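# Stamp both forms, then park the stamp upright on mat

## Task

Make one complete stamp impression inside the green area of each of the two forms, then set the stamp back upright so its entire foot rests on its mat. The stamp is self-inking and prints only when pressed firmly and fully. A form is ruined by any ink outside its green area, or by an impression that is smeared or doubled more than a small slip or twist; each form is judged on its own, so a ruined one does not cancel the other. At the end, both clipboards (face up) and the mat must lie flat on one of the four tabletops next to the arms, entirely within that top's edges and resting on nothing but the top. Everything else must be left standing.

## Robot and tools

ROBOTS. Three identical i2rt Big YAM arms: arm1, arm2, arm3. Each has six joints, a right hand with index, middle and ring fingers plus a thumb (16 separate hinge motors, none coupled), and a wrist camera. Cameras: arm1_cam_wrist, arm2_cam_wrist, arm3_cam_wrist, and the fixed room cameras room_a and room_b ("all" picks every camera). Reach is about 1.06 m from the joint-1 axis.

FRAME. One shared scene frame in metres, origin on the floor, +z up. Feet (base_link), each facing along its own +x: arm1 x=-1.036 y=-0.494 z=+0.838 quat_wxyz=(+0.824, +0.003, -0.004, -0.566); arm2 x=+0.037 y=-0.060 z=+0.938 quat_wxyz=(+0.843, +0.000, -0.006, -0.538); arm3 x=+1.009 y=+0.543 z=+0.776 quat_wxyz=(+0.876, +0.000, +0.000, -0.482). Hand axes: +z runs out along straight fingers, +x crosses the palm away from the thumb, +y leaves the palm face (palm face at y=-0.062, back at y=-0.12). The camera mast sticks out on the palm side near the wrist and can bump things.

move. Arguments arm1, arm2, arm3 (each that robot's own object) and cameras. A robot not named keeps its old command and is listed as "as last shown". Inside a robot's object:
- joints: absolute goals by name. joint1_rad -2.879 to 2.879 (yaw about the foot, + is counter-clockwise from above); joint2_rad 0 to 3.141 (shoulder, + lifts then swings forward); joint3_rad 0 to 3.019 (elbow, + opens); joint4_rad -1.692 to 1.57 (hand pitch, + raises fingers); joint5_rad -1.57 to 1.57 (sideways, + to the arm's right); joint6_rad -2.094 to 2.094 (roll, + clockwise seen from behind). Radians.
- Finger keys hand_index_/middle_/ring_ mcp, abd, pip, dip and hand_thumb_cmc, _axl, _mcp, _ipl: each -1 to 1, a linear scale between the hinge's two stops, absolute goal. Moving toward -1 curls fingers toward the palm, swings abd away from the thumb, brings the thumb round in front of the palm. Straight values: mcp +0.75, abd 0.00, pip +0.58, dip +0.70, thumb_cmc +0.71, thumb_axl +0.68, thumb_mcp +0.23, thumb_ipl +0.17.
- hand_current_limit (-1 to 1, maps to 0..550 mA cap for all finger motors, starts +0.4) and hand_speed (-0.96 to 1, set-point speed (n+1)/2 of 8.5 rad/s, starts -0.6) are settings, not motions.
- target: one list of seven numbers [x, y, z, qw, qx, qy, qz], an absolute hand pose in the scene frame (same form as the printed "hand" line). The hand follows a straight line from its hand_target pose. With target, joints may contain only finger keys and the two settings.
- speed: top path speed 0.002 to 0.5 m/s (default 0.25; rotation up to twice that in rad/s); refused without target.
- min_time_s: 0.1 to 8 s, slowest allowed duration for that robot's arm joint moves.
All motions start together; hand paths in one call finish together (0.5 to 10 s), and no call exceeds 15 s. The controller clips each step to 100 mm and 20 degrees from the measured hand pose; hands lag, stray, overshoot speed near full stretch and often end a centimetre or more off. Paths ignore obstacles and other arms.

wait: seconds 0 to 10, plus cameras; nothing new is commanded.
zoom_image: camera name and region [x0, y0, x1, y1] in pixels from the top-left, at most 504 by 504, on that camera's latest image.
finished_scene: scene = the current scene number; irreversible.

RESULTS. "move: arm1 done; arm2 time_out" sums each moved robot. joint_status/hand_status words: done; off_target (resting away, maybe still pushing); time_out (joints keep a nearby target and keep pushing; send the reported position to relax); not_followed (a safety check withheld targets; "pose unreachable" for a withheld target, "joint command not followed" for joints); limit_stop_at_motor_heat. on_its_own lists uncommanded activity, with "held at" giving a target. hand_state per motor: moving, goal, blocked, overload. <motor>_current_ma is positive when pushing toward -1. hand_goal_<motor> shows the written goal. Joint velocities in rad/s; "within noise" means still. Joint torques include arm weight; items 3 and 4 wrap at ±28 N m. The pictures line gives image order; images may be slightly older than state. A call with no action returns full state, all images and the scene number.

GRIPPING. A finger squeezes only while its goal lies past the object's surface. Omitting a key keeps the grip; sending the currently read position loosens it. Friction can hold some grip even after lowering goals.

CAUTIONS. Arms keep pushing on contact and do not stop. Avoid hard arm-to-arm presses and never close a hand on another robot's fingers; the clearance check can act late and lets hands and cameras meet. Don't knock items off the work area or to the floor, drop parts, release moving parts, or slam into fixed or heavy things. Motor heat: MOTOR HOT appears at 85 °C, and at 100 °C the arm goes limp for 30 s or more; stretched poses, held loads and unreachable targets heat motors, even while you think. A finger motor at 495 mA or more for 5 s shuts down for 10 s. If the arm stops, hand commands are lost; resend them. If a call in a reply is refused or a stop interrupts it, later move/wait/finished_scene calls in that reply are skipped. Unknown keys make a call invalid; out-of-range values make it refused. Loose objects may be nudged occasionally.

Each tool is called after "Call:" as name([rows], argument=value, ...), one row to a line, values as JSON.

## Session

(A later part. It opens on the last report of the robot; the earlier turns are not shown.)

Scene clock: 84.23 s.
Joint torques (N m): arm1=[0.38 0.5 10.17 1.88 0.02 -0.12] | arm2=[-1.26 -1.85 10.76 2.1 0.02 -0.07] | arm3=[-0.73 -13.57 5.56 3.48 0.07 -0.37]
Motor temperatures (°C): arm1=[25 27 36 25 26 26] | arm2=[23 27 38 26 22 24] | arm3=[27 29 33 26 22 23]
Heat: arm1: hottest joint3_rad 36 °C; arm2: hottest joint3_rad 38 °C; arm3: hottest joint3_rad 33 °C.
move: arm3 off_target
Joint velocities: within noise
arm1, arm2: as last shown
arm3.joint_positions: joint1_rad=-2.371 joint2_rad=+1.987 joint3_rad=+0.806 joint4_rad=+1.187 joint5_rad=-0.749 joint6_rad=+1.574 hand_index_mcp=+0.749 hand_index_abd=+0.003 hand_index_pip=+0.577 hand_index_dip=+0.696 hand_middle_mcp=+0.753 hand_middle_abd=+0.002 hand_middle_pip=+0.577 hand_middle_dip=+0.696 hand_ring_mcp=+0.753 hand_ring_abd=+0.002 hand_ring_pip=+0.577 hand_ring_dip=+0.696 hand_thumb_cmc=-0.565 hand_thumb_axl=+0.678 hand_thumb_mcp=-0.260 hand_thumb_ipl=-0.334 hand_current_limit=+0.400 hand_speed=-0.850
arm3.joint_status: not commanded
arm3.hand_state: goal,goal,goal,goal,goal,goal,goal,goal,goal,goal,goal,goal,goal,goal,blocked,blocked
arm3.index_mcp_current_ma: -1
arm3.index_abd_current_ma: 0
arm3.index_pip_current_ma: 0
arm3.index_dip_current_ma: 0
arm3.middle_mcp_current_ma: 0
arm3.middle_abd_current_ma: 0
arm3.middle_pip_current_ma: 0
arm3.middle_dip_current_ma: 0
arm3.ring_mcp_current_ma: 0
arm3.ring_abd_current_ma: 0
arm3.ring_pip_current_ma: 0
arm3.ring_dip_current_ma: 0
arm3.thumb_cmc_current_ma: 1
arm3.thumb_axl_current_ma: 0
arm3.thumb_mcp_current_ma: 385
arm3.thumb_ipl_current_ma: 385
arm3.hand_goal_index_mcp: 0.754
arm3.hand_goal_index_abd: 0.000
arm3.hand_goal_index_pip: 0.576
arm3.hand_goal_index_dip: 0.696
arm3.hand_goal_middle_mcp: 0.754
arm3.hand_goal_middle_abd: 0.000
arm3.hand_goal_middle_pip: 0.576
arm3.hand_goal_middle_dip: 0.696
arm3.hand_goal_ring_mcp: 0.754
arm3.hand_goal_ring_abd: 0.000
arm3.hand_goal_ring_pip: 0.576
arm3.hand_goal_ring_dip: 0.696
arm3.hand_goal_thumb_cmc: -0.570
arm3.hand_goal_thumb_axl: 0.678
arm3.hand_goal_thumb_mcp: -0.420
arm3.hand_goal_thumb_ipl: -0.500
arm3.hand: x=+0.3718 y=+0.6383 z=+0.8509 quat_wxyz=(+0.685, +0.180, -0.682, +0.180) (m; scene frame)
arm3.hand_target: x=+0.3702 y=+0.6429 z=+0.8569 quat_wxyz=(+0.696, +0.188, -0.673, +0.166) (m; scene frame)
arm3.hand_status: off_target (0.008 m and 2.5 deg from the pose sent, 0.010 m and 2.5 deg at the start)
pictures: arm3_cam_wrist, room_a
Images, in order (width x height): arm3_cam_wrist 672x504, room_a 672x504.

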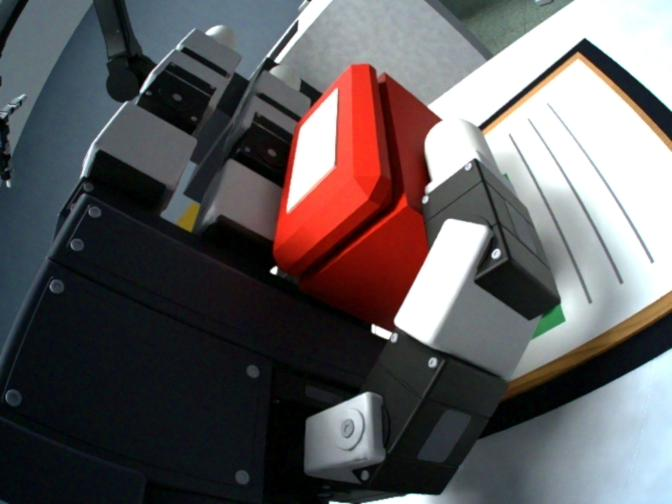

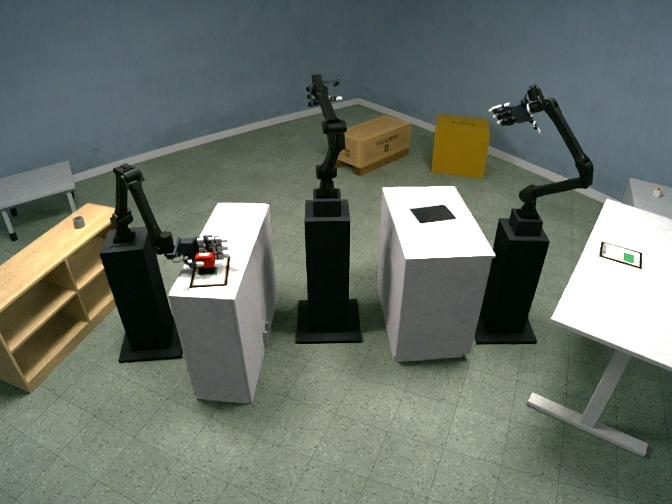

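Call:
move(arm3={"target": [0.367, 0.641, 0.849, 0.6962, 0.1881, -0.6727, 0.1662], "speed": 0.04}, cameras=["room_a", "arm3_cam_wrist"])

Call:
zoom_image(camera="room_a", region=[185, 245, 235, 290])

Scene clock: 85.53 s.
Joint torques (N m): arm1=[0.38 0.62 10.17 1.88 0.02 -0.13] | arm2=[-1.32 -1.79 10.77 2.1 0.02 -0.08] | arm3=[-0.56 -12.98 6.43 3.37 0.08 -0.34]
Motor temperatures (°C): arm1=[25 27 36 25 26 26] | arm2=[23 27 38 26 22 24] | arm3=[27 29 33 26 22 23]
Heat: arm1: hottest joint3_rad 36 °C; arm2: hottest joint3_rad 38 °C; arm3: hottest joint3_rad 33 °C.
move: arm3 off_target
Joint velocities: within noise
arm1.joint_positions: joint1_rad=+0.780 joint2_rad=+0.597 joint3_rad=+1.347 joint4_rad=-1.263 joint5_rad=+0.047 joint6_rad=+1.074 hand_index_mcp=+0.755 hand_index_abd=+0.000 hand_index_pip=+0.577 hand_index_dip=+0.696 hand_middle_mcp=+0.755 hand_middle_abd=+0.000 hand_middle_pip=+0.577 hand_middle_dip=+0.696 hand_ring_mcp=+0.755 hand_ring_abd=+0.000 hand_ring_pip=+0.577 hand_ring_dip=+0.696 hand_thumb_cmc=+0.715 hand_thumb_axl=+0.677 hand_thumb_mcp=+0.226 hand_thumb_ipl=+0.168 hand_current_limit=+0.400 hand_speed=-0.600
arm1.joint_status: not commanded
arm1.hand_state: goal,goal,goal,goal,goal,goal,goal,goal,goal,goal,goal,goal,goal,goal,goal,goal
arm1.index_mcp_current_ma: 2
arm1.index_abd_current_ma: 0
arm1.index_pip_current_ma: 1
arm1.index_dip_current_ma: 0
arm1.middle_mcp_current_ma: 2
arm1.middle_abd_current_ma: 0
arm1.middle_pip_current_ma: 1
arm1.middle_dip_current_ma: 0
arm1.ring_mcp_current_ma: 2
arm1.ring_abd_current_ma: 0
arm1.ring_pip_current_ma: 1
arm1.ring_dip_current_ma: 0
arm1.thumb_cmc_current_ma: 1
arm1.thumb_axl_current_ma: -1
arm1.thumb_mcp_current_ma: 0
arm1.thumb_ipl_current_ma: 0
arm1.hand_goal_index_mcp: 0.754
arm1.hand_goal_index_abd: 0.000
arm1.hand_goal_index_pip: 0.576
arm1.hand_goal_index_dip: 0.696
arm1.hand_goal_middle_mcp: 0.754
arm1.hand_goal_middle_abd: 0.000
arm1.hand_goal_middle_pip: 0.576
arm1.hand_goal_middle_dip: 0.696
arm1.hand_goal_ring_mcp: 0.754
arm1.hand_goal_ring_abd: 0.000
arm1.hand_goal_ring_pip: 0.576
arm1.hand_goal_ring_dip: 0.696
arm1.hand_goal_thumb_cmc: 0.714
arm1.hand_goal_thumb_axl: 0.678
arm1.hand_goal_thumb_mcp: 0.226
arm1.hand_goal_thumb_ipl: 0.168
arm1.hand: x=-0.8536 y=-0.6827 z=+1.3983 quat_wxyz=(+0.242, +0.861, +0.018, +0.447) (m; scene frame)
arm1.hand_target: x=-0.8565 y=-0.6815 z=+1.4114 quat_wxyz=(+0.247, +0.853, +0.018, +0.459) (m; scene frame)
arm1.hand_status: not commanded
arm2.joint_positions: joint1_rad=+0.199 joint2_rad=+0.800 joint3_rad=+1.023 joint4_rad=-0.597 joint5_rad=+0.000 joint6_rad=+1.545 hand_index_mcp=+0.755 hand_index_abd=+0.001 hand_index_pip=+0.577 hand_index_dip=+0.696 hand_middle_mcp=+0.755 hand_middle_abd=+0.001 hand_middle_pip=+0.577 hand_middle_dip=+0.696 hand_ring_mcp=+0.755 hand_ring_abd=+0.001 hand_ring_pip=+0.577 hand_ring_dip=+0.696 hand_thumb_cmc=-0.564 hand_thumb_axl=+0.677 hand_thumb_mcp=+0.222 hand_thumb_ipl=+0.168 hand_current_limit=+0.400 hand_speed=-0.600
arm2.joint_status: not commanded
arm2.hand_state: goal,goal,goal,goal,goal,goal,goal,goal,goal,goal,goal,goal,goal,goal,goal,goal
arm2.index_mcp_current_ma: 0
arm2.index_abd_current_ma: 0
arm2.index_pip_current_ma: 0
arm2.index_dip_current_ma: 0
arm2.middle_mcp_current_ma: 0
arm2.middle_abd_current_ma: 0
arm2.middle_pip_current_ma: 0
arm2.middle_dip_current_ma: 0
arm2.ring_mcp_current_ma: 0
arm2.ring_abd_current_ma: 0
arm2.ring_pip_current_ma: 0
arm2.ring_dip_current_ma: 0
arm2.thumb_cmc_current_ma: 4
arm2.thumb_axl_current_ma: 0
arm2.thumb_mcp_current_ma: -4
arm2.thumb_ipl_current_ma: 0
arm2.hand_goal_index_mcp: 0.754
arm2.hand_goal_index_abd: 0.000
arm2.hand_goal_index_pip: 0.576
arm2.hand_goal_index_dip: 0.696
arm2.hand_goal_middle_mcp: 0.754
arm2.hand_goal_middle_abd: 0.000
arm2.hand_goal_middle_pip: 0.576
arm2.hand_goal_middle_dip: 0.696
arm2.hand_goal_ring_mcp: 0.754
arm2.hand_goal_ring_abd: 0.000
arm2.hand_goal_ring_pip: 0.576
arm2.hand_goal_ring_dip: 0.696
arm2.hand_goal_thumb_cmc: -0.570
arm2.hand_goal_thumb_axl: 0.678
arm2.hand_goal_thumb_mcp: 0.226
arm2.hand_goal_thumb_ipl: 0.168
arm2.hand: x=+0.2018 y=-0.4329 z=+1.3658 quat_wxyz=(+0.261, +0.739, -0.363, +0.504) (m; scene frame)
arm2.hand_target: x=+0.1986 y=-0.4365 z=+1.3792 quat_wxyz=(+0.266, +0.727, -0.369, +0.514) (m; scene frame)
arm2.hand_status: not commanded
arm3.joint_positions: joint1_rad=-2.371 joint2_rad=+2.004 joint3_rad=+0.806 joint4_rad=+1.207 joint5_rad=-0.744 joint6_rad=+1.573 hand_index_mcp=+0.749 hand_index_abd=+0.003 hand_index_pip=+0.577 hand_index_dip=+0.696 hand_middle_mcp=+0.753 hand_middle_abd=+0.002 hand_middle_pip=+0.577 hand_middle_dip=+0.696 hand_ring_mcp=+0.753 hand_ring_abd=+0.002 hand_ring_pip=+0.577 hand_ring_dip=+0.696 hand_thumb_cmc=-0.565 hand_thumb_axl=+0.678 hand_thumb_mcp=-0.260 hand_thumb_ipl=-0.335 hand_current_limit=+0.400 hand_speed=-0.850
arm3.joint_status: not commanded
arm3.hand_state: goal,goal,goal,goal,goal,goal,goal,goal,goal,goal,goal,goal,goal,goal,blocked,blocked
arm3.index_mcp_current_ma: -1
arm3.index_abd_current_ma: 0
arm3.index_pip_current_ma: 0
arm3.index_dip_current_ma: 0
arm3.middle_mcp_current_ma: 0
arm3.middle_abd_current_ma: 0
arm3.middle_pip_current_ma: 0
arm3.middle_dip_current_ma: 0
arm3.ring_mcp_current_ma: 0
arm3.ring_abd_current_ma: 0
arm3.ring_pip_current_ma: 0
arm3.ring_dip_current_ma: 0
arm3.thumb_cmc_current_ma: 1
arm3.thumb_axl_current_ma: 0
arm3.thumb_mcp_current_ma: 385
arm3.thumb_ipl_current_ma: 385
arm3.hand_goal_index_mcp: 0.754
arm3.hand_goal_index_abd: 0.000
arm3.hand_goal_index_pip: 0.576
arm3.hand_goal_index_dip: 0.696
arm3.hand_goal_middle_mcp: 0.754
arm3.hand_goal_middle_abd: 0.000
arm3.hand_goal_middle_pip: 0.576
arm3.hand_goal_middle_dip: 0.696
arm3.hand_goal_ring_mcp: 0.754
arm3.hand_goal_ring_abd: 0.000
arm3.hand_goal_ring_pip: 0.576
arm3.hand_goal_ring_dip: 0.696
arm3.hand_goal_thumb_cmc: -0.570
arm3.hand_goal_thumb_axl: 0.678
arm3.hand_goal_thumb_mcp: -0.420
arm3.hand_goal_thumb_ipl: -0.500
arm3.hand: x=+0.3723 y=+0.6392 z=+0.8452 quat_wxyz=(+0.687, +0.179, -0.682, +0.177) (m; scene frame)
arm3.hand_target: x=+0.3672 y=+0.6409 z=+0.8491 quat_wxyz=(+0.696, +0.188, -0.673, +0.166) (m; scene frame)
arm3.hand_status: off_target (0.007 m and 2.3 deg from the pose sent, 0.006 m and 2.4 deg at the start)
pictures: arm3_cam_wrist, room_a
Images, in order (width x height): arm3_cam_wrist 672x504, room_a 672x504.

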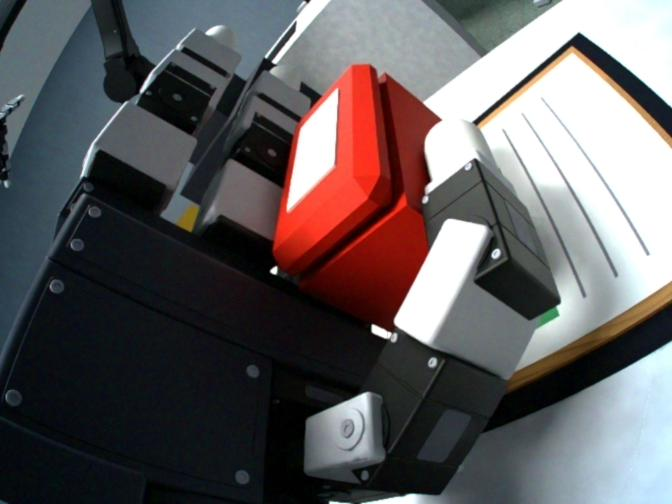

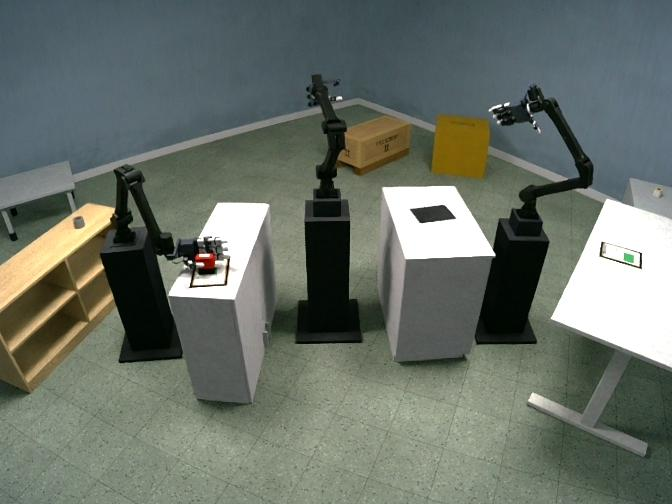

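Scaled by 10.080 from the camera's 672x504 image, which has a finer 960x720 frame.

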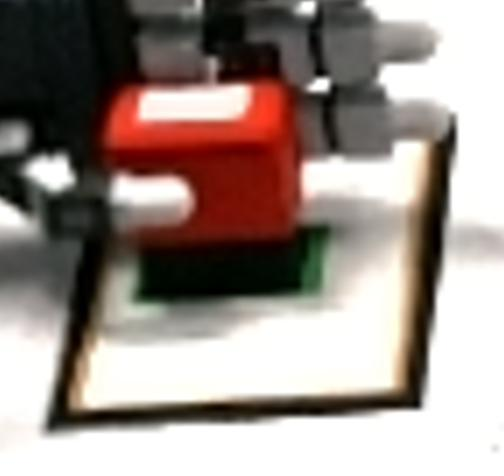

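Call:
move(arm3={"target": [0.367, 0.641, 0.840, 0.6962, 0.1881, -0.6727, 0.1662], "speed": 0.04}, cameras=["arm3_cam_wrist"])

Call:
move(arm3={"joints": {"hand_thumb_mcp": 0.0, "hand_thumb_ipl": -0.1}}, cameras=["arm3_cam_wrist"])

Scene clock: 86.90 s.
Joint torques (N m): arm1=[0.38 0.62 10.17 1.88 0.02 -0.12] | arm2=[-1.26 -1.79 10.74 2.1 0.02 -0.08] | arm3=[-0.15 -11.75 6.49 2.97 0.07 -0.33]
Motor temperatures (°C): arm1=[25 27 36 25 26 26] | arm2=[23 27 39 26 22 24] | arm3=[27 29 33 26 22 23]
Heat: arm1: hottest joint3_rad 36 °C; arm2: hottest joint3_rad 39 °C; arm3: hottest joint3_rad 33 °C.
move: arm3 done
Joint velocities: within noise
arm1, arm2: as last shown
arm3.joint_positions: joint1_rad=-2.371 joint2_rad=+2.018 joint3_rad=+0.806 joint4_rad=+1.240 joint5_rad=-0.744 joint6_rad=+1.573 hand_index_mcp=+0.749 hand_index_abd=+0.003 hand_index_pip=+0.577 hand_index_dip=+0.696 hand_middle_mcp=+0.753 hand_middle_abd=+0.002 hand_middle_pip=+0.577 hand_middle_dip=+0.696 hand_ring_mcp=+0.753 hand_ring_abd=+0.002 hand_ring_pip=+0.577 hand_ring_dip=+0.696 hand_thumb_cmc=-0.565 hand_thumb_axl=+0.678 hand_thumb_mcp=-0.260 hand_thumb_ipl=-0.335 hand_current_limit=+0.400 hand_speed=-0.850
arm3.joint_status: not commanded
arm3.hand_state: goal,goal,goal,goal,goal,goal,goal,goal,goal,goal,goal,goal,goal,goal,blocked,blocked
arm3.index_mcp_current_ma: -1
arm3.index_abd_current_ma: 0
arm3.index_pip_current_ma: 0
arm3.index_dip_current_ma: 0
arm3.middle_mcp_current_ma: 0
arm3.middle_abd_current_ma: 0
arm3.middle_pip_current_ma: 0
arm3.middle_dip_current_ma: 0
arm3.ring_mcp_current_ma: 0
arm3.ring_abd_current_ma: 0
arm3.ring_pip_current_ma: 0
arm3.ring_dip_current_ma: 0
arm3.thumb_cmc_current_ma: 1
arm3.thumb_axl_current_ma: 0
arm3.thumb_mcp_current_ma: 385
arm3.thumb_ipl_current_ma: 385
arm3.hand_goal_index_mcp: 0.754
arm3.hand_goal_index_abd: 0.000
arm3.hand_goal_index_pip: 0.576
arm3.hand_goal_index_dip: 0.696
arm3.hand_goal_middle_mcp: 0.754
arm3.hand_goal_middle_abd: 0.000
arm3.hand_goal_middle_pip: 0.576
arm3.hand_goal_middle_dip: 0.696
arm3.hand_goal_ring_mcp: 0.754
arm3.hand_goal_ring_abd: 0.000
arm3.hand_goal_ring_pip: 0.576
arm3.hand_goal_ring_dip: 0.696
arm3.hand_goal_thumb_cmc: -0.570
arm3.hand_goal_thumb_axl: 0.678
arm3.hand_goal_thumb_mcp: -0.420
arm3.hand_goal_thumb_ipl: -0.500
arm3.hand: x=+0.3725 y=+0.6392 z=+0.8455 quat_wxyz=(+0.693, +0.182, -0.676, +0.174) (m; scene frame)
arm3.hand_target: x=+0.3673 y=+0.6409 z=+0.8399 quat_wxyz=(+0.696, +0.188, -0.673, +0.166) (m; scene frame)
arm3.hand_status: done (0.008 m and 1.3 deg from the pose sent, 0.008 m and 2.3 deg at the start)
pictures: arm3_cam_wrist
Images, in order (width x height): arm3_cam_wrist 672x504.

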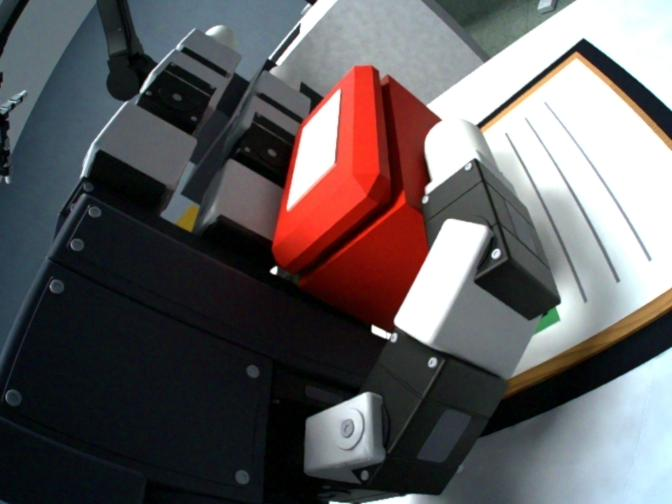

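Scene clock: 88.27 s.
Joint torques (N m): arm1=[0.38 0.56 10.18 1.87 0.02 -0.12] | arm2=[-1.26 -1.85 10.76 2.11 0.02 -0.08] | arm3=[0.26 -13.45 6.49 2.81 0.06 -0.32]
Motor temperatures (°C): arm1=[25 27 36 25 26 26] | arm2=[23 27 39 26 22 24] | arm3=[27 29 33 26 22 23]
Heat: arm1: hottest joint3_rad 36 °C; arm2: hottest joint3_rad 39 °C; arm3: hottest joint3_rad 33 °C.
move: arm3 done
Joint velocities: within noise
arm1, arm2: as last shown
arm3.joint_positions: joint1_rad=-2.371 joint2_rad=+2.029 joint3_rad=+0.806 joint4_rad=+1.241 joint5_rad=-0.743 joint6_rad=+1.571 hand_index_mcp=+0.752 hand_index_abd=+0.003 hand_index_pip=+0.577 hand_index_dip=+0.696 hand_middle_mcp=+0.753 hand_middle_abd=+0.002 hand_middle_pip=+0.577 hand_middle_dip=+0.696 hand_ring_mcp=+0.753 hand_ring_abd=+0.002 hand_ring_pip=+0.577 hand_ring_dip=+0.696 hand_thumb_cmc=-0.564 hand_thumb_axl=+0.679 hand_thumb_mcp=-0.002 hand_thumb_ipl=-0.102 hand_current_limit=+0.400 hand_speed=-0.850
arm3.joint_status: all done
arm3.hand_state: goal,goal,goal,goal,goal,goal,goal,goal,goal,goal,goal,goal,goal,goal,goal,goal
arm3.index_mcp_current_ma: 0
arm3.index_abd_current_ma: 0
arm3.index_pip_current_ma: 0
arm3.index_dip_current_ma: 0
arm3.middle_mcp_current_ma: 0
arm3.middle_abd_current_ma: 0
arm3.middle_pip_current_ma: 0
arm3.middle_dip_current_ma: 0
arm3.ring_mcp_current_ma: 0
arm3.ring_abd_current_ma: 0
arm3.ring_pip_current_ma: 0
arm3.ring_dip_current_ma: 0
arm3.thumb_cmc_current_ma: 1
arm3.thumb_axl_current_ma: 0
arm3.thumb_mcp_current_ma: 0
arm3.thumb_ipl_current_ma: 0
arm3.hand_goal_index_mcp: 0.754
arm3.hand_goal_index_abd: 0.000
arm3.hand_goal_index_pip: 0.576
arm3.hand_goal_index_dip: 0.696
arm3.hand_goal_middle_mcp: 0.754
arm3.hand_goal_middle_abd: 0.000
arm3.hand_goal_middle_pip: 0.576
arm3.hand_goal_middle_dip: 0.696
arm3.hand_goal_ring_mcp: 0.754
arm3.hand_goal_ring_abd: 0.000
arm3.hand_goal_ring_pip: 0.576
arm3.hand_goal_ring_dip: 0.696
arm3.hand_goal_thumb_cmc: -0.570
arm3.hand_goal_thumb_axl: 0.678
arm3.hand_goal_thumb_mcp: 0.000
arm3.hand_goal_thumb_ipl: -0.100
arm3.hand: x=+0.3732 y=+0.6392 z=+0.8388 quat_wxyz=(+0.690, +0.181, -0.679, +0.175) (m; scene frame)
arm3.hand_target: x=+0.3673 y=+0.6408 z=+0.8400 quat_wxyz=(+0.696, +0.188, -0.673, +0.166) (m; scene frame)
arm3.hand_status: not commanded
pictures: arm3_cam_wrist
Images, in order (width x height): arm3_cam_wrist 672x504.

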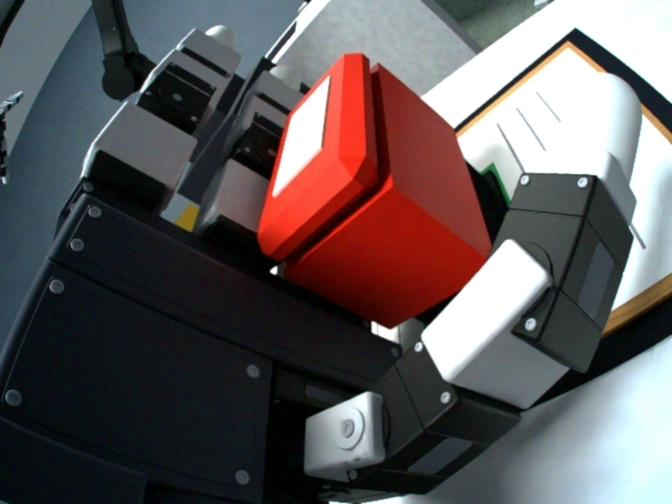

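Call:
move(arm3={"joints": {"hand_thumb_mcp": 0.226, "hand_thumb_ipl": 0.168}})

Call:
move(arm3={"target": [0.382, 0.612, 0.852, 0.6962, 0.1881, -0.6727, 0.1662], "speed": 0.08}, cameras=["arm3_cam_wrist", "room_a"])

Call:
zoom_image(camera="arm3_cam_wrist", region=[400, 80, 672, 380])

Call:
zoom_image(camera="room_a", region=[185, 245, 235, 290])

Scene clock: 89.87 s.
Joint torques (N m): arm1=[0.38 0.56 10.18 1.88 0.02 -0.12] | arm2=[-1.26 -1.85 10.76 2.1 0.02 -0.08] | arm3=[-0.26 -13.04 6.38 2.96 0.06 -0.34]
Motor temperatures (°C): arm1=[25 27 36 25 26 26] | arm2=[23 27 39 26 22 24] | arm3=[27 29 33 26 22 23]
Heat: arm1: hottest joint3_rad 36 °C; arm2: hottest joint3_rad 39 °C; arm3: hottest joint3_rad 33 °C.
move: arm3 done
Joint velocities: within noise
arm1, arm2: as last shown
arm3.joint_positions: joint1_rad=-2.371 joint2_rad=+2.029 joint3_rad=+0.806 joint4_rad=+1.241 joint5_rad=-0.743 joint6_rad=+1.571 hand_index_mcp=+0.752 hand_index_abd=+0.003 hand_index_pip=+0.577 hand_index_dip=+0.696 hand_middle_mcp=+0.753 hand_middle_abd=+0.002 hand_middle_pip=+0.577 hand_middle_dip=+0.696 hand_ring_mcp=+0.753 hand_ring_abd=+0.002 hand_ring_pip=+0.577 hand_ring_dip=+0.696 hand_thumb_cmc=-0.563 hand_thumb_axl=+0.679 hand_thumb_mcp=+0.224 hand_thumb_ipl=+0.166 hand_current_limit=+0.400 hand_speed=-0.850
arm3.joint_status: all done
arm3.hand_state: goal,goal,goal,goal,goal,goal,goal,goal,goal,goal,goal,goal,goal,goal,goal,goal
arm3.index_mcp_current_ma: 0
arm3.index_abd_current_ma: 0
arm3.index_pip_current_ma: 0
arm3.index_dip_current_ma: 0
arm3.middle_mcp_current_ma: 0
arm3.middle_abd_current_ma: 0
arm3.middle_pip_current_ma: 0
arm3.middle_dip_current_ma: 0
arm3.ring_mcp_current_ma: 0
arm3.ring_abd_current_ma: 0
arm3.ring_pip_current_ma: 0
arm3.ring_dip_current_ma: 0
arm3.thumb_cmc_current_ma: 1
arm3.thumb_axl_current_ma: 0
arm3.thumb_mcp_current_ma: 0
arm3.thumb_ipl_current_ma: 0
arm3.hand_goal_index_mcp: 0.754
arm3.hand_goal_index_abd: 0.000
arm3.hand_goal_index_pip: 0.576
arm3.hand_goal_index_dip: 0.696
arm3.hand_goal_middle_mcp: 0.754
arm3.hand_goal_middle_abd: 0.000
arm3.hand_goal_middle_pip: 0.576
arm3.hand_goal_middle_dip: 0.696
arm3.hand_goal_ring_mcp: 0.754
arm3.hand_goal_ring_abd: 0.000
arm3.hand_goal_ring_pip: 0.576
arm3.hand_goal_ring_dip: 0.696
arm3.hand_goal_thumb_cmc: -0.570
arm3.hand_goal_thumb_axl: 0.678
arm3.hand_goal_thumb_mcp: 0.226
arm3.hand_goal_thumb_ipl: 0.168
arm3.hand: x=+0.3732 y=+0.6392 z=+0.8388 quat_wxyz=(+0.690, +0.181, -0.679, +0.175) (m; scene frame)
arm3.hand_target: x=+0.3673 y=+0.6408 z=+0.8400 quat_wxyz=(+0.696, +0.188, -0.673, +0.166) (m; scene frame)
arm3.hand_status: not commanded
pictures: none

Scene clock: 91.10 s.
Joint torques (N m): arm1=[0.38 0.56 10.18 1.88 0.02 -0.12] | arm2=[-1.26 -1.85 10.76 2.11 0.02 -0.08] | arm3=[0.5 -15.79 4.26 3.07 0.06 -0.31]
Motor temperatures (°C): arm1=[25 27 36 25 26 26] | arm2=[23 27 39 26 22 24] | arm3=[27 29 33 26 22 23]
Heat: arm1: hottest joint3_rad 36 °C; arm2: hottest joint3_rad 39 °C; arm3: hottest joint3_rad 33 °C.
move: arm3 off_target
Joint velocities: within noise
arm1, arm2: as last shown
arm3.joint_positions: joint1_rad=-2.327 joint2_rad=+2.016 joint3_rad=+0.766 joint4_rad=+1.244 joint5_rad=-0.688 joint6_rad=+1.569 hand_index_mcp=+0.754 hand_index_abd=+0.003 hand_index_pip=+0.577 hand_index_dip=+0.696 hand_middle_mcp=+0.753 hand_middle_abd=+0.002 hand_middle_pip=+0.577 hand_middle_dip=+0.696 hand_ring_mcp=+0.753 hand_ring_abd=+0.002 hand_ring_pip=+0.577 hand_ring_dip=+0.696 hand_thumb_cmc=-0.563 hand_thumb_axl=+0.679 hand_thumb_mcp=+0.224 hand_thumb_ipl=+0.166 hand_current_limit=+0.400 hand_speed=-0.850
arm3.joint_status: not commanded
arm3.hand_state: goal,goal,goal,goal,goal,goal,goal,goal,goal,goal,goal,goal,goal,goal,goal,goal
arm3.index_mcp_current_ma: 0
arm3.index_abd_current_ma: 0
arm3.index_pip_current_ma: 0
arm3.index_dip_current_ma: 0
arm3.middle_mcp_current_ma: 0
arm3.middle_abd_current_ma: 0
arm3.middle_pip_current_ma: 0
arm3.middle_dip_current_ma: 0
arm3.ring_mcp_current_ma: 0
arm3.ring_abd_current_ma: 0
arm3.ring_pip_current_ma: 0
arm3.ring_dip_current_ma: 0
arm3.thumb_cmc_current_ma: 1
arm3.thumb_axl_current_ma: 0
arm3.thumb_mcp_current_ma: 0
arm3.thumb_ipl_current_ma: 0
arm3.hand_goal_index_mcp: 0.754
arm3.hand_goal_index_abd: 0.000
arm3.hand_goal_index_pip: 0.576
arm3.hand_goal_index_dip: 0.696
arm3.hand_goal_middle_mcp: 0.754
arm3.hand_goal_middle_abd: 0.000
arm3.hand_goal_middle_pip: 0.576
arm3.hand_goal_middle_dip: 0.696
arm3.hand_goal_ring_mcp: 0.754
arm3.hand_goal_ring_abd: 0.000
arm3.hand_goal_ring_pip: 0.576
arm3.hand_goal_ring_dip: 0.696
arm3.hand_goal_thumb_cmc: -0.570
arm3.hand_goal_thumb_axl: 0.678
arm3.hand_goal_thumb_mcp: 0.226
arm3.hand_goal_thumb_ipl: 0.168
arm3.hand: x=+0.3829 y=+0.6193 z=+0.8323 quat_wxyz=(+0.683, +0.174, -0.687, +0.174) (m; scene frame)
arm3.hand_target: x=+0.3821 y=+0.6121 z=+0.8517 quat_wxyz=(+0.696, +0.188, -0.673, +0.166) (m; scene frame)
arm3.hand_status: off_target (0.021 m and 2.9 deg from the pose sent, 0.032 m and 1.7 deg at the start)
pictures: arm3_cam_wrist, room_a
Images, in order (width x height): arm3_cam_wrist 672x504, room_a 672x504.

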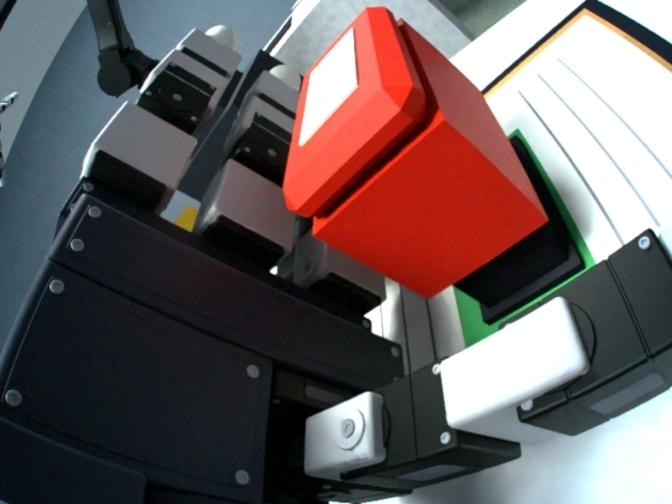

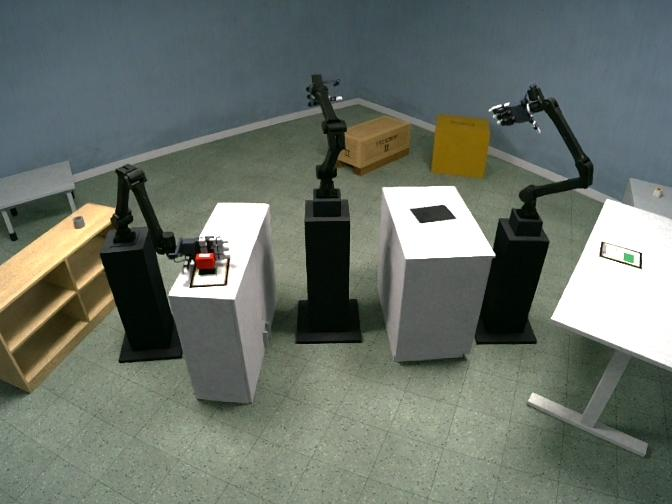

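Scaled by 1.680 from the camera's 672x504 image, which has a finer 960x720 frame.

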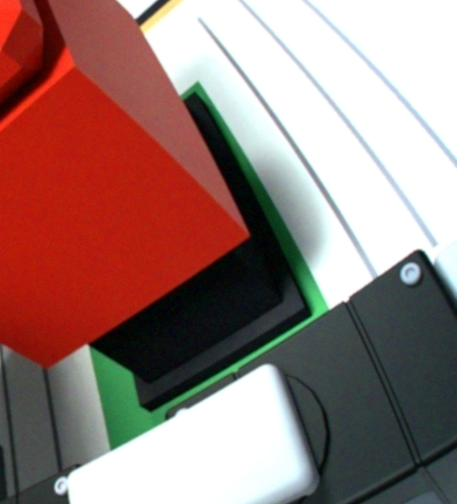

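Scaled by 10.080 from the camera's 672x504 image, which has a finer 960x720 frame.

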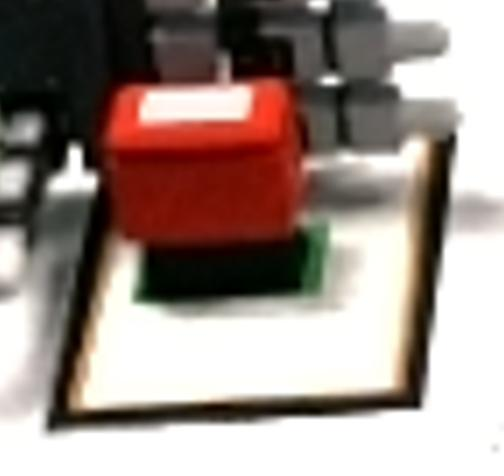

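Call:
move(arm3={"target": [0.392, 0.612, 0.98, 0.6962, 0.1881, -0.6727, 0.1662], "speed": 0.15}, cameras=["arm3_cam_wrist", "room_a"])

Call:
zoom_image(camera="room_a", region=[160, 180, 270, 290])

Scene clock: 94.17 s.
Joint torques (N m): arm1=[0.38 0.56 10.17 1.89 0.02 -0.12] | arm2=[-1.32 -1.79 10.76 2.09 0.02 -0.08] | arm3=[-0.03 -12.63 8.03 2.02 -0.11 -0.31]
Motor temperatures (°C): arm1=[25 27 36 25 26 26] | arm2=[23 27 39 26 22 24] | arm3=[27 29 32 26 22 23]
Heat: arm1: hottest joint3_rad 36 °C; arm2: hottest joint3_rad 39 °C; arm3: hottest joint3_rad 32 °C.
move: arm3 off_target
Joint velocities: within noise
arm1, arm2: as last shown
arm3.joint_positions: joint1_rad=-2.327 joint2_rad=+1.630 joint3_rad=+0.748 joint4_rad=+0.900 joint5_rad=-0.688 joint6_rad=+1.569 hand_index_mcp=+0.754 hand_index_abd=+0.003 hand_index_pip=+0.577 hand_index_dip=+0.696 hand_middle_mcp=+0.753 hand_middle_abd=+0.002 hand_middle_pip=+0.577 hand_middle_dip=+0.696 hand_ring_mcp=+0.753 hand_ring_abd=+0.002 hand_ring_pip=+0.577 hand_ring_dip=+0.696 hand_thumb_cmc=-0.563 hand_thumb_axl=+0.679 hand_thumb_mcp=+0.224 hand_thumb_ipl=+0.166 hand_current_limit=+0.400 hand_speed=-0.850
arm3.joint_status: not commanded
arm3.hand_state: goal,goal,goal,goal,goal,goal,goal,goal,goal,goal,goal,goal,goal,goal,goal,goal
arm3.index_mcp_current_ma: 0
arm3.index_abd_current_ma: 0
arm3.index_pip_current_ma: 0
arm3.index_dip_current_ma: 0
arm3.middle_mcp_current_ma: 0
arm3.middle_abd_current_ma: 0
arm3.middle_pip_current_ma: 0
arm3.middle_dip_current_ma: 0
arm3.ring_mcp_current_ma: 0
arm3.ring_abd_current_ma: 0
arm3.ring_pip_current_ma: 0
arm3.ring_dip_current_ma: 0
arm3.thumb_cmc_current_ma: 2
arm3.thumb_axl_current_ma: 0
arm3.thumb_mcp_current_ma: 0
arm3.thumb_ipl_current_ma: 0
arm3.hand_goal_index_mcp: 0.754
arm3.hand_goal_index_abd: 0.000
arm3.hand_goal_index_pip: 0.576
arm3.hand_goal_index_dip: 0.696
arm3.hand_goal_middle_mcp: 0.754
arm3.hand_goal_middle_abd: 0.000
arm3.hand_goal_middle_pip: 0.576
arm3.hand_goal_middle_dip: 0.696
arm3.hand_goal_ring_mcp: 0.754
arm3.hand_goal_ring_abd: 0.000
arm3.hand_goal_ring_pip: 0.576
arm3.hand_goal_ring_dip: 0.696
arm3.hand_goal_thumb_cmc: -0.570
arm3.hand_goal_thumb_axl: 0.678
arm3.hand_goal_thumb_mcp: 0.226
arm3.hand_goal_thumb_ipl: 0.168
arm3.hand: x=+0.3939 y=+0.6171 z=+0.9679 quat_wxyz=(+0.691, +0.177, -0.680, +0.170) (m; scene frame)
arm3.hand_target: x=+0.3921 y=+0.6120 z=+0.9800 quat_wxyz=(+0.696, +0.188, -0.672, +0.166) (m; scene frame)
arm3.hand_status: off_target (0.013 m and 1.7 deg from the pose sent, 0.148 m and 2.9 deg at the start)
pictures: arm3_cam_wrist, room_a
Images, in order (width x height): arm3_cam_wrist 672x504, room_a 672x504.

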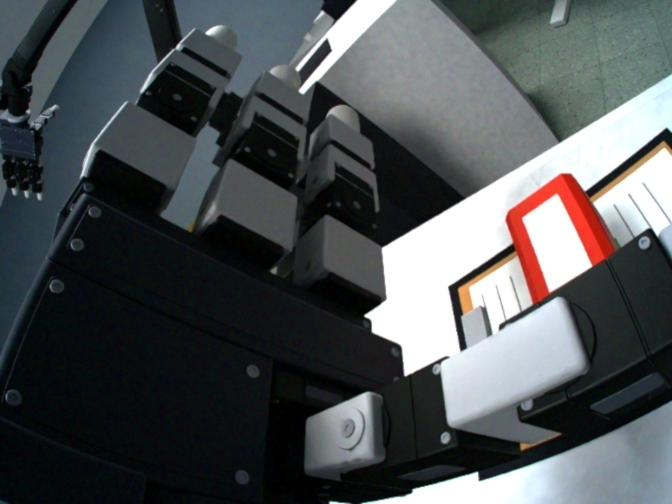

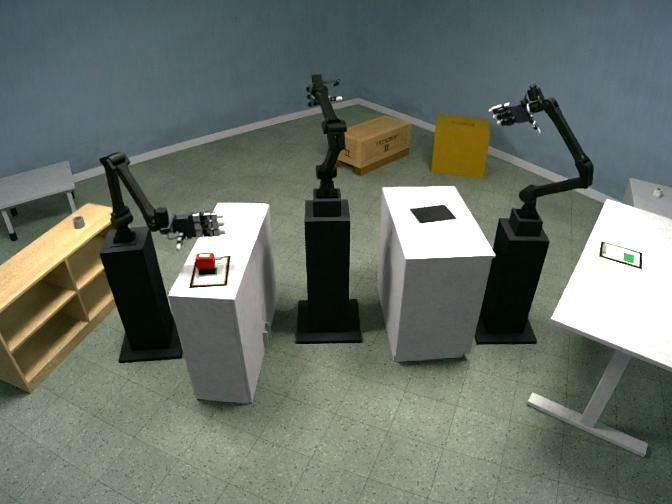

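Scaled by 4.582 from the camera's 672x504 image, which has a finer 960x720 frame.

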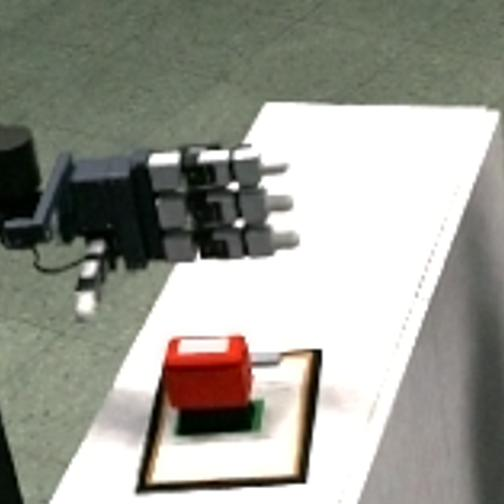

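Call:
move(arm3={"joints": {"joint2_rad": 1.4, "joint3_rad": 1.0, "joint4_rad": 0.5}})

Call:
move(arm3={"joints": {"joint1_rad": -2.136, "joint5_rad": 1.12, "joint6_rad": 0.0}}, cameras=["arm3_cam_wrist", "room_a"])

Scene clock: 96.90 s.
Joint torques (N m): arm1=[0.38 0.62 10.17 1.88 0.02 -0.12] | arm2=[-1.32 -1.79 10.74 2.09 0.02 -0.08] | arm3=[0.73 -9.52 12.26 2.09 -0.05 -0.32]
Motor temperatures (°C): arm1=[25 27 36 25 26 26] | arm2=[23 27 39 26 22 24] | arm3=[27 29 33 26 22 23]
Heat: arm1: hottest joint3_rad 36 °C; arm2: hottest joint3_rad 39 °C; arm3: hottest joint3_rad 33 °C.
move: arm3 done
Joint velocities: within noise
arm1, arm2: as last shown
arm3.joint_positions: joint1_rad=-2.327 joint2_rad=+1.388 joint3_rad=+0.967 joint4_rad=+0.507 joint5_rad=-0.688 joint6_rad=+1.566 hand_index_mcp=+0.754 hand_index_abd=+0.003 hand_index_pip=+0.577 hand_index_dip=+0.696 hand_middle_mcp=+0.753 hand_middle_abd=+0.003 hand_middle_pip=+0.577 hand_middle_dip=+0.696 hand_ring_mcp=+0.753 hand_ring_abd=+0.003 hand_ring_pip=+0.577 hand_ring_dip=+0.696 hand_thumb_cmc=-0.561 hand_thumb_axl=+0.679 hand_thumb_mcp=+0.224 hand_thumb_ipl=+0.166 hand_current_limit=+0.400 hand_speed=-0.850
arm3.joint_status: all done
arm3.hand_state: goal,goal,goal,goal,goal,goal,goal,goal,goal,goal,goal,goal,goal,goal,goal,goal
arm3.index_mcp_current_ma: 0
arm3.index_abd_current_ma: 0
arm3.index_pip_current_ma: 0
arm3.index_dip_current_ma: 0
arm3.middle_mcp_current_ma: 0
arm3.middle_abd_current_ma: 0
arm3.middle_pip_current_ma: 0
arm3.middle_dip_current_ma: 0
arm3.ring_mcp_current_ma: 0
arm3.ring_abd_current_ma: 0
arm3.ring_pip_current_ma: 0
arm3.ring_dip_current_ma: 0
arm3.thumb_cmc_current_ma: 2
arm3.thumb_axl_current_ma: 0
arm3.thumb_mcp_current_ma: 0
arm3.thumb_ipl_current_ma: 0
arm3.hand_goal_index_mcp: 0.754
arm3.hand_goal_index_abd: 0.000
arm3.hand_goal_index_pip: 0.576
arm3.hand_goal_index_dip: 0.696
arm3.hand_goal_middle_mcp: 0.754
arm3.hand_goal_middle_abd: 0.000
arm3.hand_goal_middle_pip: 0.576
arm3.hand_goal_middle_dip: 0.696
arm3.hand_goal_ring_mcp: 0.754
arm3.hand_goal_ring_abd: 0.000
arm3.hand_goal_ring_pip: 0.576
arm3.hand_goal_ring_dip: 0.696
arm3.hand_goal_thumb_cmc: -0.570
arm3.hand_goal_thumb_axl: 0.678
arm3.hand_goal_thumb_mcp: 0.226
arm3.hand_goal_thumb_ipl: 0.168
arm3.hand: x=+0.3799 y=+0.6198 z=+1.1354 quat_wxyz=(+0.712, +0.188, -0.657, +0.159) (m; scene frame)
arm3.hand_target: x=+0.3716 y=+0.6158 z=+1.1477 quat_wxyz=(+0.717, +0.198, -0.650, +0.156) (m; scene frame)
arm3.hand_status: not commanded
pictures: none

Scene clock: 98.87 s.
Joint torques (N m): arm1=[0.38 0.56 10.18 1.88 0.02 -0.12] | arm2=[-1.32 -1.79 10.74 2.1 0.02 -0.08] | arm3=[-0.73 -9.23 11.88 1.57 -0.04 -0.17]
Motor temperatures (°C): arm1=[25 27 36 25 26 26] | arm2=[23 27 39 26 22 24] | arm3=[27 29 33 26 22 23]
Heat: arm1: hottest joint3_rad 36 °C; arm2: hottest joint3_rad 39 °C; arm3: hottest joint3_rad 33 °C.
move: arm3 done
Joint velocities: within noise
arm1, arm2: as last shown
arm3.joint_positions: joint1_rad=-2.129 joint2_rad=+1.388 joint3_rad=+0.967 joint4_rad=+0.507 joint5_rad=+1.117 joint6_rad=+0.015 hand_index_mcp=+0.761 hand_index_abd=+0.003 hand_index_pip=+0.577 hand_index_dip=+0.696 hand_middle_mcp=+0.761 hand_middle_abd=+0.003 hand_middle_pip=+0.577 hand_middle_dip=+0.696 hand_ring_mcp=+0.762 hand_ring_abd=+0.003 hand_ring_pip=+0.577 hand_ring_dip=+0.696 hand_thumb_cmc=-0.565 hand_thumb_axl=+0.679 hand_thumb_mcp=+0.225 hand_thumb_ipl=+0.166 hand_current_limit=+0.400 hand_speed=-0.850
arm3.joint_status: all done
arm3.hand_state: goal,goal,goal,goal,goal,goal,goal,goal,goal,goal,goal,goal,goal,goal,goal,goal
arm3.index_mcp_current_ma: 1
arm3.index_abd_current_ma: 0
arm3.index_pip_current_ma: 0
arm3.index_dip_current_ma: 0
arm3.middle_mcp_current_ma: 2
arm3.middle_abd_current_ma: 0
arm3.middle_pip_current_ma: 0
arm3.middle_dip_current_ma: 0
arm3.ring_mcp_current_ma: 2
arm3.ring_abd_current_ma: 0
arm3.ring_pip_current_ma: 0
arm3.ring_dip_current_ma: 0
arm3.thumb_cmc_current_ma: 1
arm3.thumb_axl_current_ma: 0
arm3.thumb_mcp_current_ma: 0
arm3.thumb_ipl_current_ma: 0
arm3.hand_goal_index_mcp: 0.754
arm3.hand_goal_index_abd: 0.000
arm3.hand_goal_index_pip: 0.576
arm3.hand_goal_index_dip: 0.696
arm3.hand_goal_middle_mcp: 0.754
arm3.hand_goal_middle_abd: 0.000
arm3.hand_goal_middle_pip: 0.576
arm3.hand_goal_middle_dip: 0.696
arm3.hand_goal_ring_mcp: 0.754
arm3.hand_goal_ring_abd: 0.000
arm3.hand_goal_ring_pip: 0.576
arm3.hand_goal_ring_dip: 0.696
arm3.hand_goal_thumb_cmc: -0.570
arm3.hand_goal_thumb_axl: 0.678
arm3.hand_goal_thumb_mcp: 0.226
arm3.hand_goal_thumb_ipl: 0.168
arm3.hand: x=+0.5177 y=+0.7064 z=+1.2306 quat_wxyz=(+0.196, +0.127, -0.682, -0.693) (m; scene frame)
arm3.hand_target: x=+0.5119 y=+0.7095 z=+1.2402 quat_wxyz=(+0.192, +0.124, -0.680, -0.696) (m; scene frame)
arm3.hand_status: not commanded
pictures: arm3_cam_wrist, room_a
Images, in order (width x height): arm3_cam_wrist 672x504, room_a 672x504.

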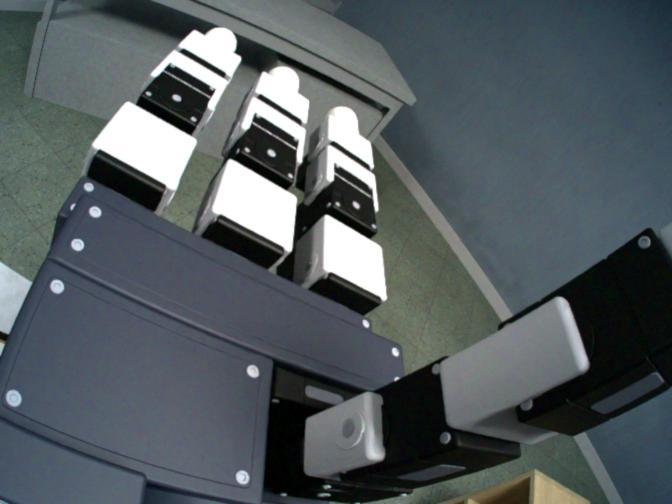

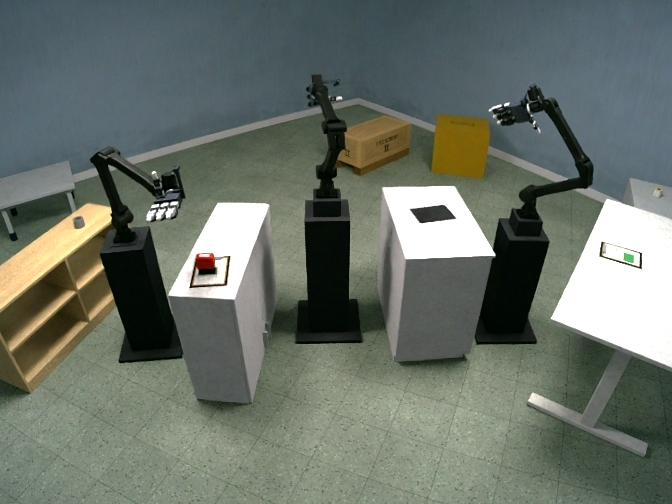

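Call:
move(arm3={"target": [0.3935, 0.6895, 1.06, 0.1711, 0.1711, -0.6860, -0.6860], "speed": 0.2}, cameras=["room_b", "room_a"])

Call:
zoom_image(camera="room_a", region=[160, 190, 260, 290])

Call:
zoom_image(camera="room_b", region=[370, 170, 470, 260])

Scene clock: 101.47 s.
Joint torques (N m): arm1=[0.32 0.62 10.18 1.88 0.02 -0.12] | arm2=[-1.26 -1.79 10.77 2.09 0.02 -0.08] | arm3=[0.5 -14.15 11.37 2.63 -0.06 -0.12]
Motor temperatures (°C): arm1=[25 27 36 25 26 26] | arm2=[23 27 39 26 22 24] | arm3=[27 29 33 26 22 23]
Heat: arm1: hottest joint3_rad 36 °C; arm2: hottest joint3_rad 39 °C; arm3: hottest joint3_rad 33 °C.
move: arm3 off_target
Joint velocities: within noise
arm1.joint_positions: joint1_rad=+0.780 joint2_rad=+0.597 joint3_rad=+1.347 joint4_rad=-1.263 joint5_rad=+0.047 joint6_rad=+1.074 hand_index_mcp=+0.755 hand_index_abd=+0.000 hand_index_pip=+0.577 hand_index_dip=+0.696 hand_middle_mcp=+0.755 hand_middle_abd=+0.000 hand_middle_pip=+0.577 hand_middle_dip=+0.696 hand_ring_mcp=+0.755 hand_ring_abd=+0.000 hand_ring_pip=+0.577 hand_ring_dip=+0.696 hand_thumb_cmc=+0.715 hand_thumb_axl=+0.677 hand_thumb_mcp=+0.226 hand_thumb_ipl=+0.168 hand_current_limit=+0.400 hand_speed=-0.600
arm1.joint_status: not commanded
arm1.hand_state: goal,goal,goal,goal,goal,goal,goal,goal,goal,goal,goal,goal,goal,goal,goal,goal
arm1.index_mcp_current_ma: 2
arm1.index_abd_current_ma: 0
arm1.index_pip_current_ma: 1
arm1.index_dip_current_ma: 0
arm1.middle_mcp_current_ma: 2
arm1.middle_abd_current_ma: 0
arm1.middle_pip_current_ma: 1
arm1.middle_dip_current_ma: 0
arm1.ring_mcp_current_ma: 2
arm1.ring_abd_current_ma: 0
arm1.ring_pip_current_ma: 1
arm1.ring_dip_current_ma: 0
arm1.thumb_cmc_current_ma: 1
arm1.thumb_axl_current_ma: -1
arm1.thumb_mcp_current_ma: 0
arm1.thumb_ipl_current_ma: 0
arm1.hand_goal_index_mcp: 0.754
arm1.hand_goal_index_abd: 0.000
arm1.hand_goal_index_pip: 0.576
arm1.hand_goal_index_dip: 0.696
arm1.hand_goal_middle_mcp: 0.754
arm1.hand_goal_middle_abd: 0.000
arm1.hand_goal_middle_pip: 0.576
arm1.hand_goal_middle_dip: 0.696
arm1.hand_goal_ring_mcp: 0.754
arm1.hand_goal_ring_abd: 0.000
arm1.hand_goal_ring_pip: 0.576
arm1.hand_goal_ring_dip: 0.696
arm1.hand_goal_thumb_cmc: 0.714
arm1.hand_goal_thumb_axl: 0.678
arm1.hand_goal_thumb_mcp: 0.226
arm1.hand_goal_thumb_ipl: 0.168
arm1.hand: x=-0.8536 y=-0.6827 z=+1.3983 quat_wxyz=(+0.242, +0.861, +0.018, +0.447) (m; scene frame)
arm1.hand_target: x=-0.8565 y=-0.6815 z=+1.4114 quat_wxyz=(+0.247, +0.853, +0.018, +0.459) (m; scene frame)
arm1.hand_status: not commanded
arm2.joint_positions: joint1_rad=+0.199 joint2_rad=+0.800 joint3_rad=+1.023 joint4_rad=-0.597 joint5_rad=+0.000 joint6_rad=+1.545 hand_index_mcp=+0.755 hand_index_abd=+0.001 hand_index_pip=+0.577 hand_index_dip=+0.696 hand_middle_mcp=+0.755 hand_middle_abd=+0.001 hand_middle_pip=+0.577 hand_middle_dip=+0.696 hand_ring_mcp=+0.755 hand_ring_abd=+0.001 hand_ring_pip=+0.577 hand_ring_dip=+0.696 hand_thumb_cmc=-0.564 hand_thumb_axl=+0.677 hand_thumb_mcp=+0.222 hand_thumb_ipl=+0.168 hand_current_limit=+0.400 hand_speed=-0.600
arm2.joint_status: not commanded
arm2.hand_state: goal,goal,goal,goal,goal,goal,goal,goal,goal,goal,goal,goal,goal,goal,goal,goal
arm2.index_mcp_current_ma: 0
arm2.index_abd_current_ma: 0
arm2.index_pip_current_ma: 0
arm2.index_dip_current_ma: 0
arm2.middle_mcp_current_ma: 0
arm2.middle_abd_current_ma: 0
arm2.middle_pip_current_ma: 0
arm2.middle_dip_current_ma: 0
arm2.ring_mcp_current_ma: 0
arm2.ring_abd_current_ma: 0
arm2.ring_pip_current_ma: 0
arm2.ring_dip_current_ma: 0
arm2.thumb_cmc_current_ma: 4
arm2.thumb_axl_current_ma: 0
arm2.thumb_mcp_current_ma: -4
arm2.thumb_ipl_current_ma: 0
arm2.hand_goal_index_mcp: 0.754
arm2.hand_goal_index_abd: 0.000
arm2.hand_goal_index_pip: 0.576
arm2.hand_goal_index_dip: 0.696
arm2.hand_goal_middle_mcp: 0.754
arm2.hand_goal_middle_abd: 0.000
arm2.hand_goal_middle_pip: 0.576
arm2.hand_goal_middle_dip: 0.696
arm2.hand_goal_ring_mcp: 0.754
arm2.hand_goal_ring_abd: 0.000
arm2.hand_goal_ring_pip: 0.576
arm2.hand_goal_ring_dip: 0.696
arm2.hand_goal_thumb_cmc: -0.570
arm2.hand_goal_thumb_axl: 0.678
arm2.hand_goal_thumb_mcp: 0.226
arm2.hand_goal_thumb_ipl: 0.168
arm2.hand: x=+0.2018 y=-0.4329 z=+1.3658 quat_wxyz=(+0.261, +0.739, -0.363, +0.504) (m; scene frame)
arm2.hand_target: x=+0.1986 y=-0.4365 z=+1.3792 quat_wxyz=(+0.266, +0.727, -0.369, +0.514) (m; scene frame)
arm2.hand_status: not commanded
arm3.joint_positions: joint1_rad=-2.117 joint2_rad=+1.882 joint3_rad=+1.064 joint4_rad=+0.758 joint5_rad=+1.117 joint6_rad=+0.015 hand_index_mcp=+0.761 hand_index_abd=+0.003 hand_index_pip=+0.577 hand_index_dip=+0.696 hand_middle_mcp=+0.762 hand_middle_abd=+0.003 hand_middle_pip=+0.577 hand_middle_dip=+0.696 hand_ring_mcp=+0.762 hand_ring_abd=+0.003 hand_ring_pip=+0.577 hand_ring_dip=+0.696 hand_thumb_cmc=-0.568 hand_thumb_axl=+0.679 hand_thumb_mcp=+0.225 hand_thumb_ipl=+0.166 hand_current_limit=+0.400 hand_speed=-0.850
arm3.joint_status: not commanded
arm3.hand_state: goal,goal,goal,goal,goal,goal,goal,goal,goal,goal,goal,goal,goal,goal,goal,goal
arm3.index_mcp_current_ma: 2
arm3.index_abd_current_ma: 0
arm3.index_pip_current_ma: 0
arm3.index_dip_current_ma: 0
arm3.middle_mcp_current_ma: 2
arm3.middle_abd_current_ma: 0
arm3.middle_pip_current_ma: 0
arm3.middle_dip_current_ma: 0
arm3.ring_mcp_current_ma: 2
arm3.ring_abd_current_ma: 0
arm3.ring_pip_current_ma: 0
arm3.ring_dip_current_ma: 0
arm3.thumb_cmc_current_ma: 0
arm3.thumb_axl_current_ma: 0
arm3.thumb_mcp_current_ma: 0
arm3.thumb_ipl_current_ma: 0
arm3.hand_goal_index_mcp: 0.754
arm3.hand_goal_index_abd: 0.000
arm3.hand_goal_index_pip: 0.576
arm3.hand_goal_index_dip: 0.696
arm3.hand_goal_middle_mcp: 0.754
arm3.hand_goal_middle_abd: 0.000
arm3.hand_goal_middle_pip: 0.576
arm3.hand_goal_middle_dip: 0.696
arm3.hand_goal_ring_mcp: 0.754
arm3.hand_goal_ring_abd: 0.000
arm3.hand_goal_ring_pip: 0.576
arm3.hand_goal_ring_dip: 0.696
arm3.hand_goal_thumb_cmc: -0.570
arm3.hand_goal_thumb_axl: 0.678
arm3.hand_goal_thumb_mcp: 0.226
arm3.hand_goal_thumb_ipl: 0.168
arm3.hand: x=+0.4083 y=+0.6986 z=+1.0447 quat_wxyz=(+0.150, +0.181, -0.693, -0.682) (m; scene frame)
arm3.hand_target: x=+0.3948 y=+0.6894 z=+1.0599 quat_wxyz=(+0.171, +0.171, -0.687, -0.686) (m; scene frame)
arm3.hand_status: off_target (0.023 m and 2.8 deg from the pose sent, 0.212 m and 5.9 deg at the start)
pictures: room_a, room_b
Images, in order (width x height): room_a 672x504, room_b 672x504.

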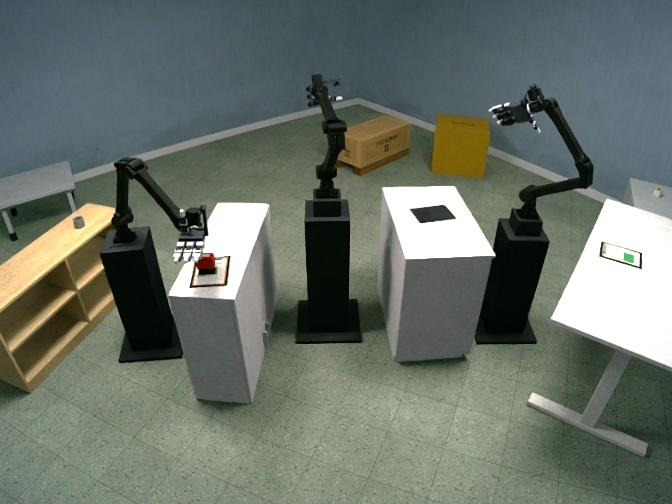

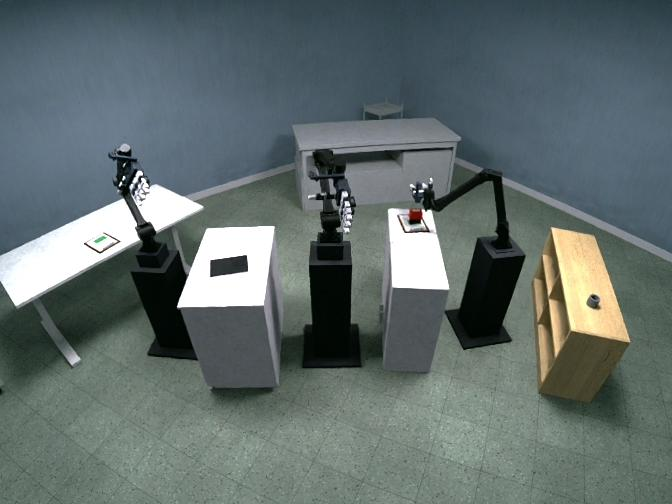

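Scaled by 5.040 from the camera's 672x504 image, which has a finer 960x720 frame.

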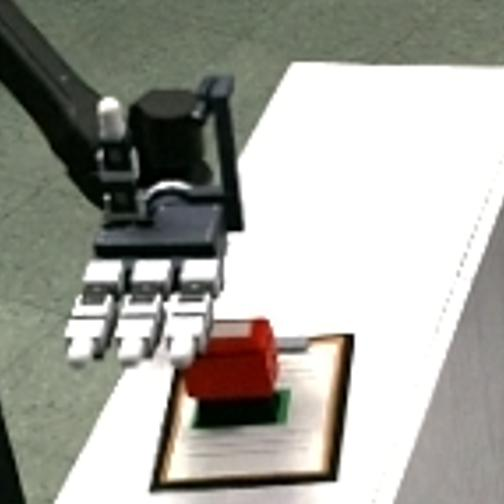

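Scaled by 5.040 from the camera's 672x504 image, which has a finer 960x720 frame.

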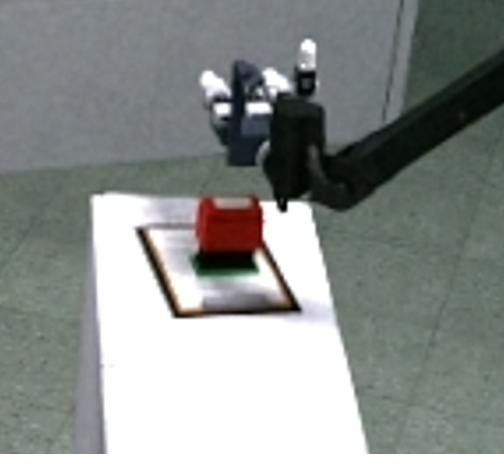

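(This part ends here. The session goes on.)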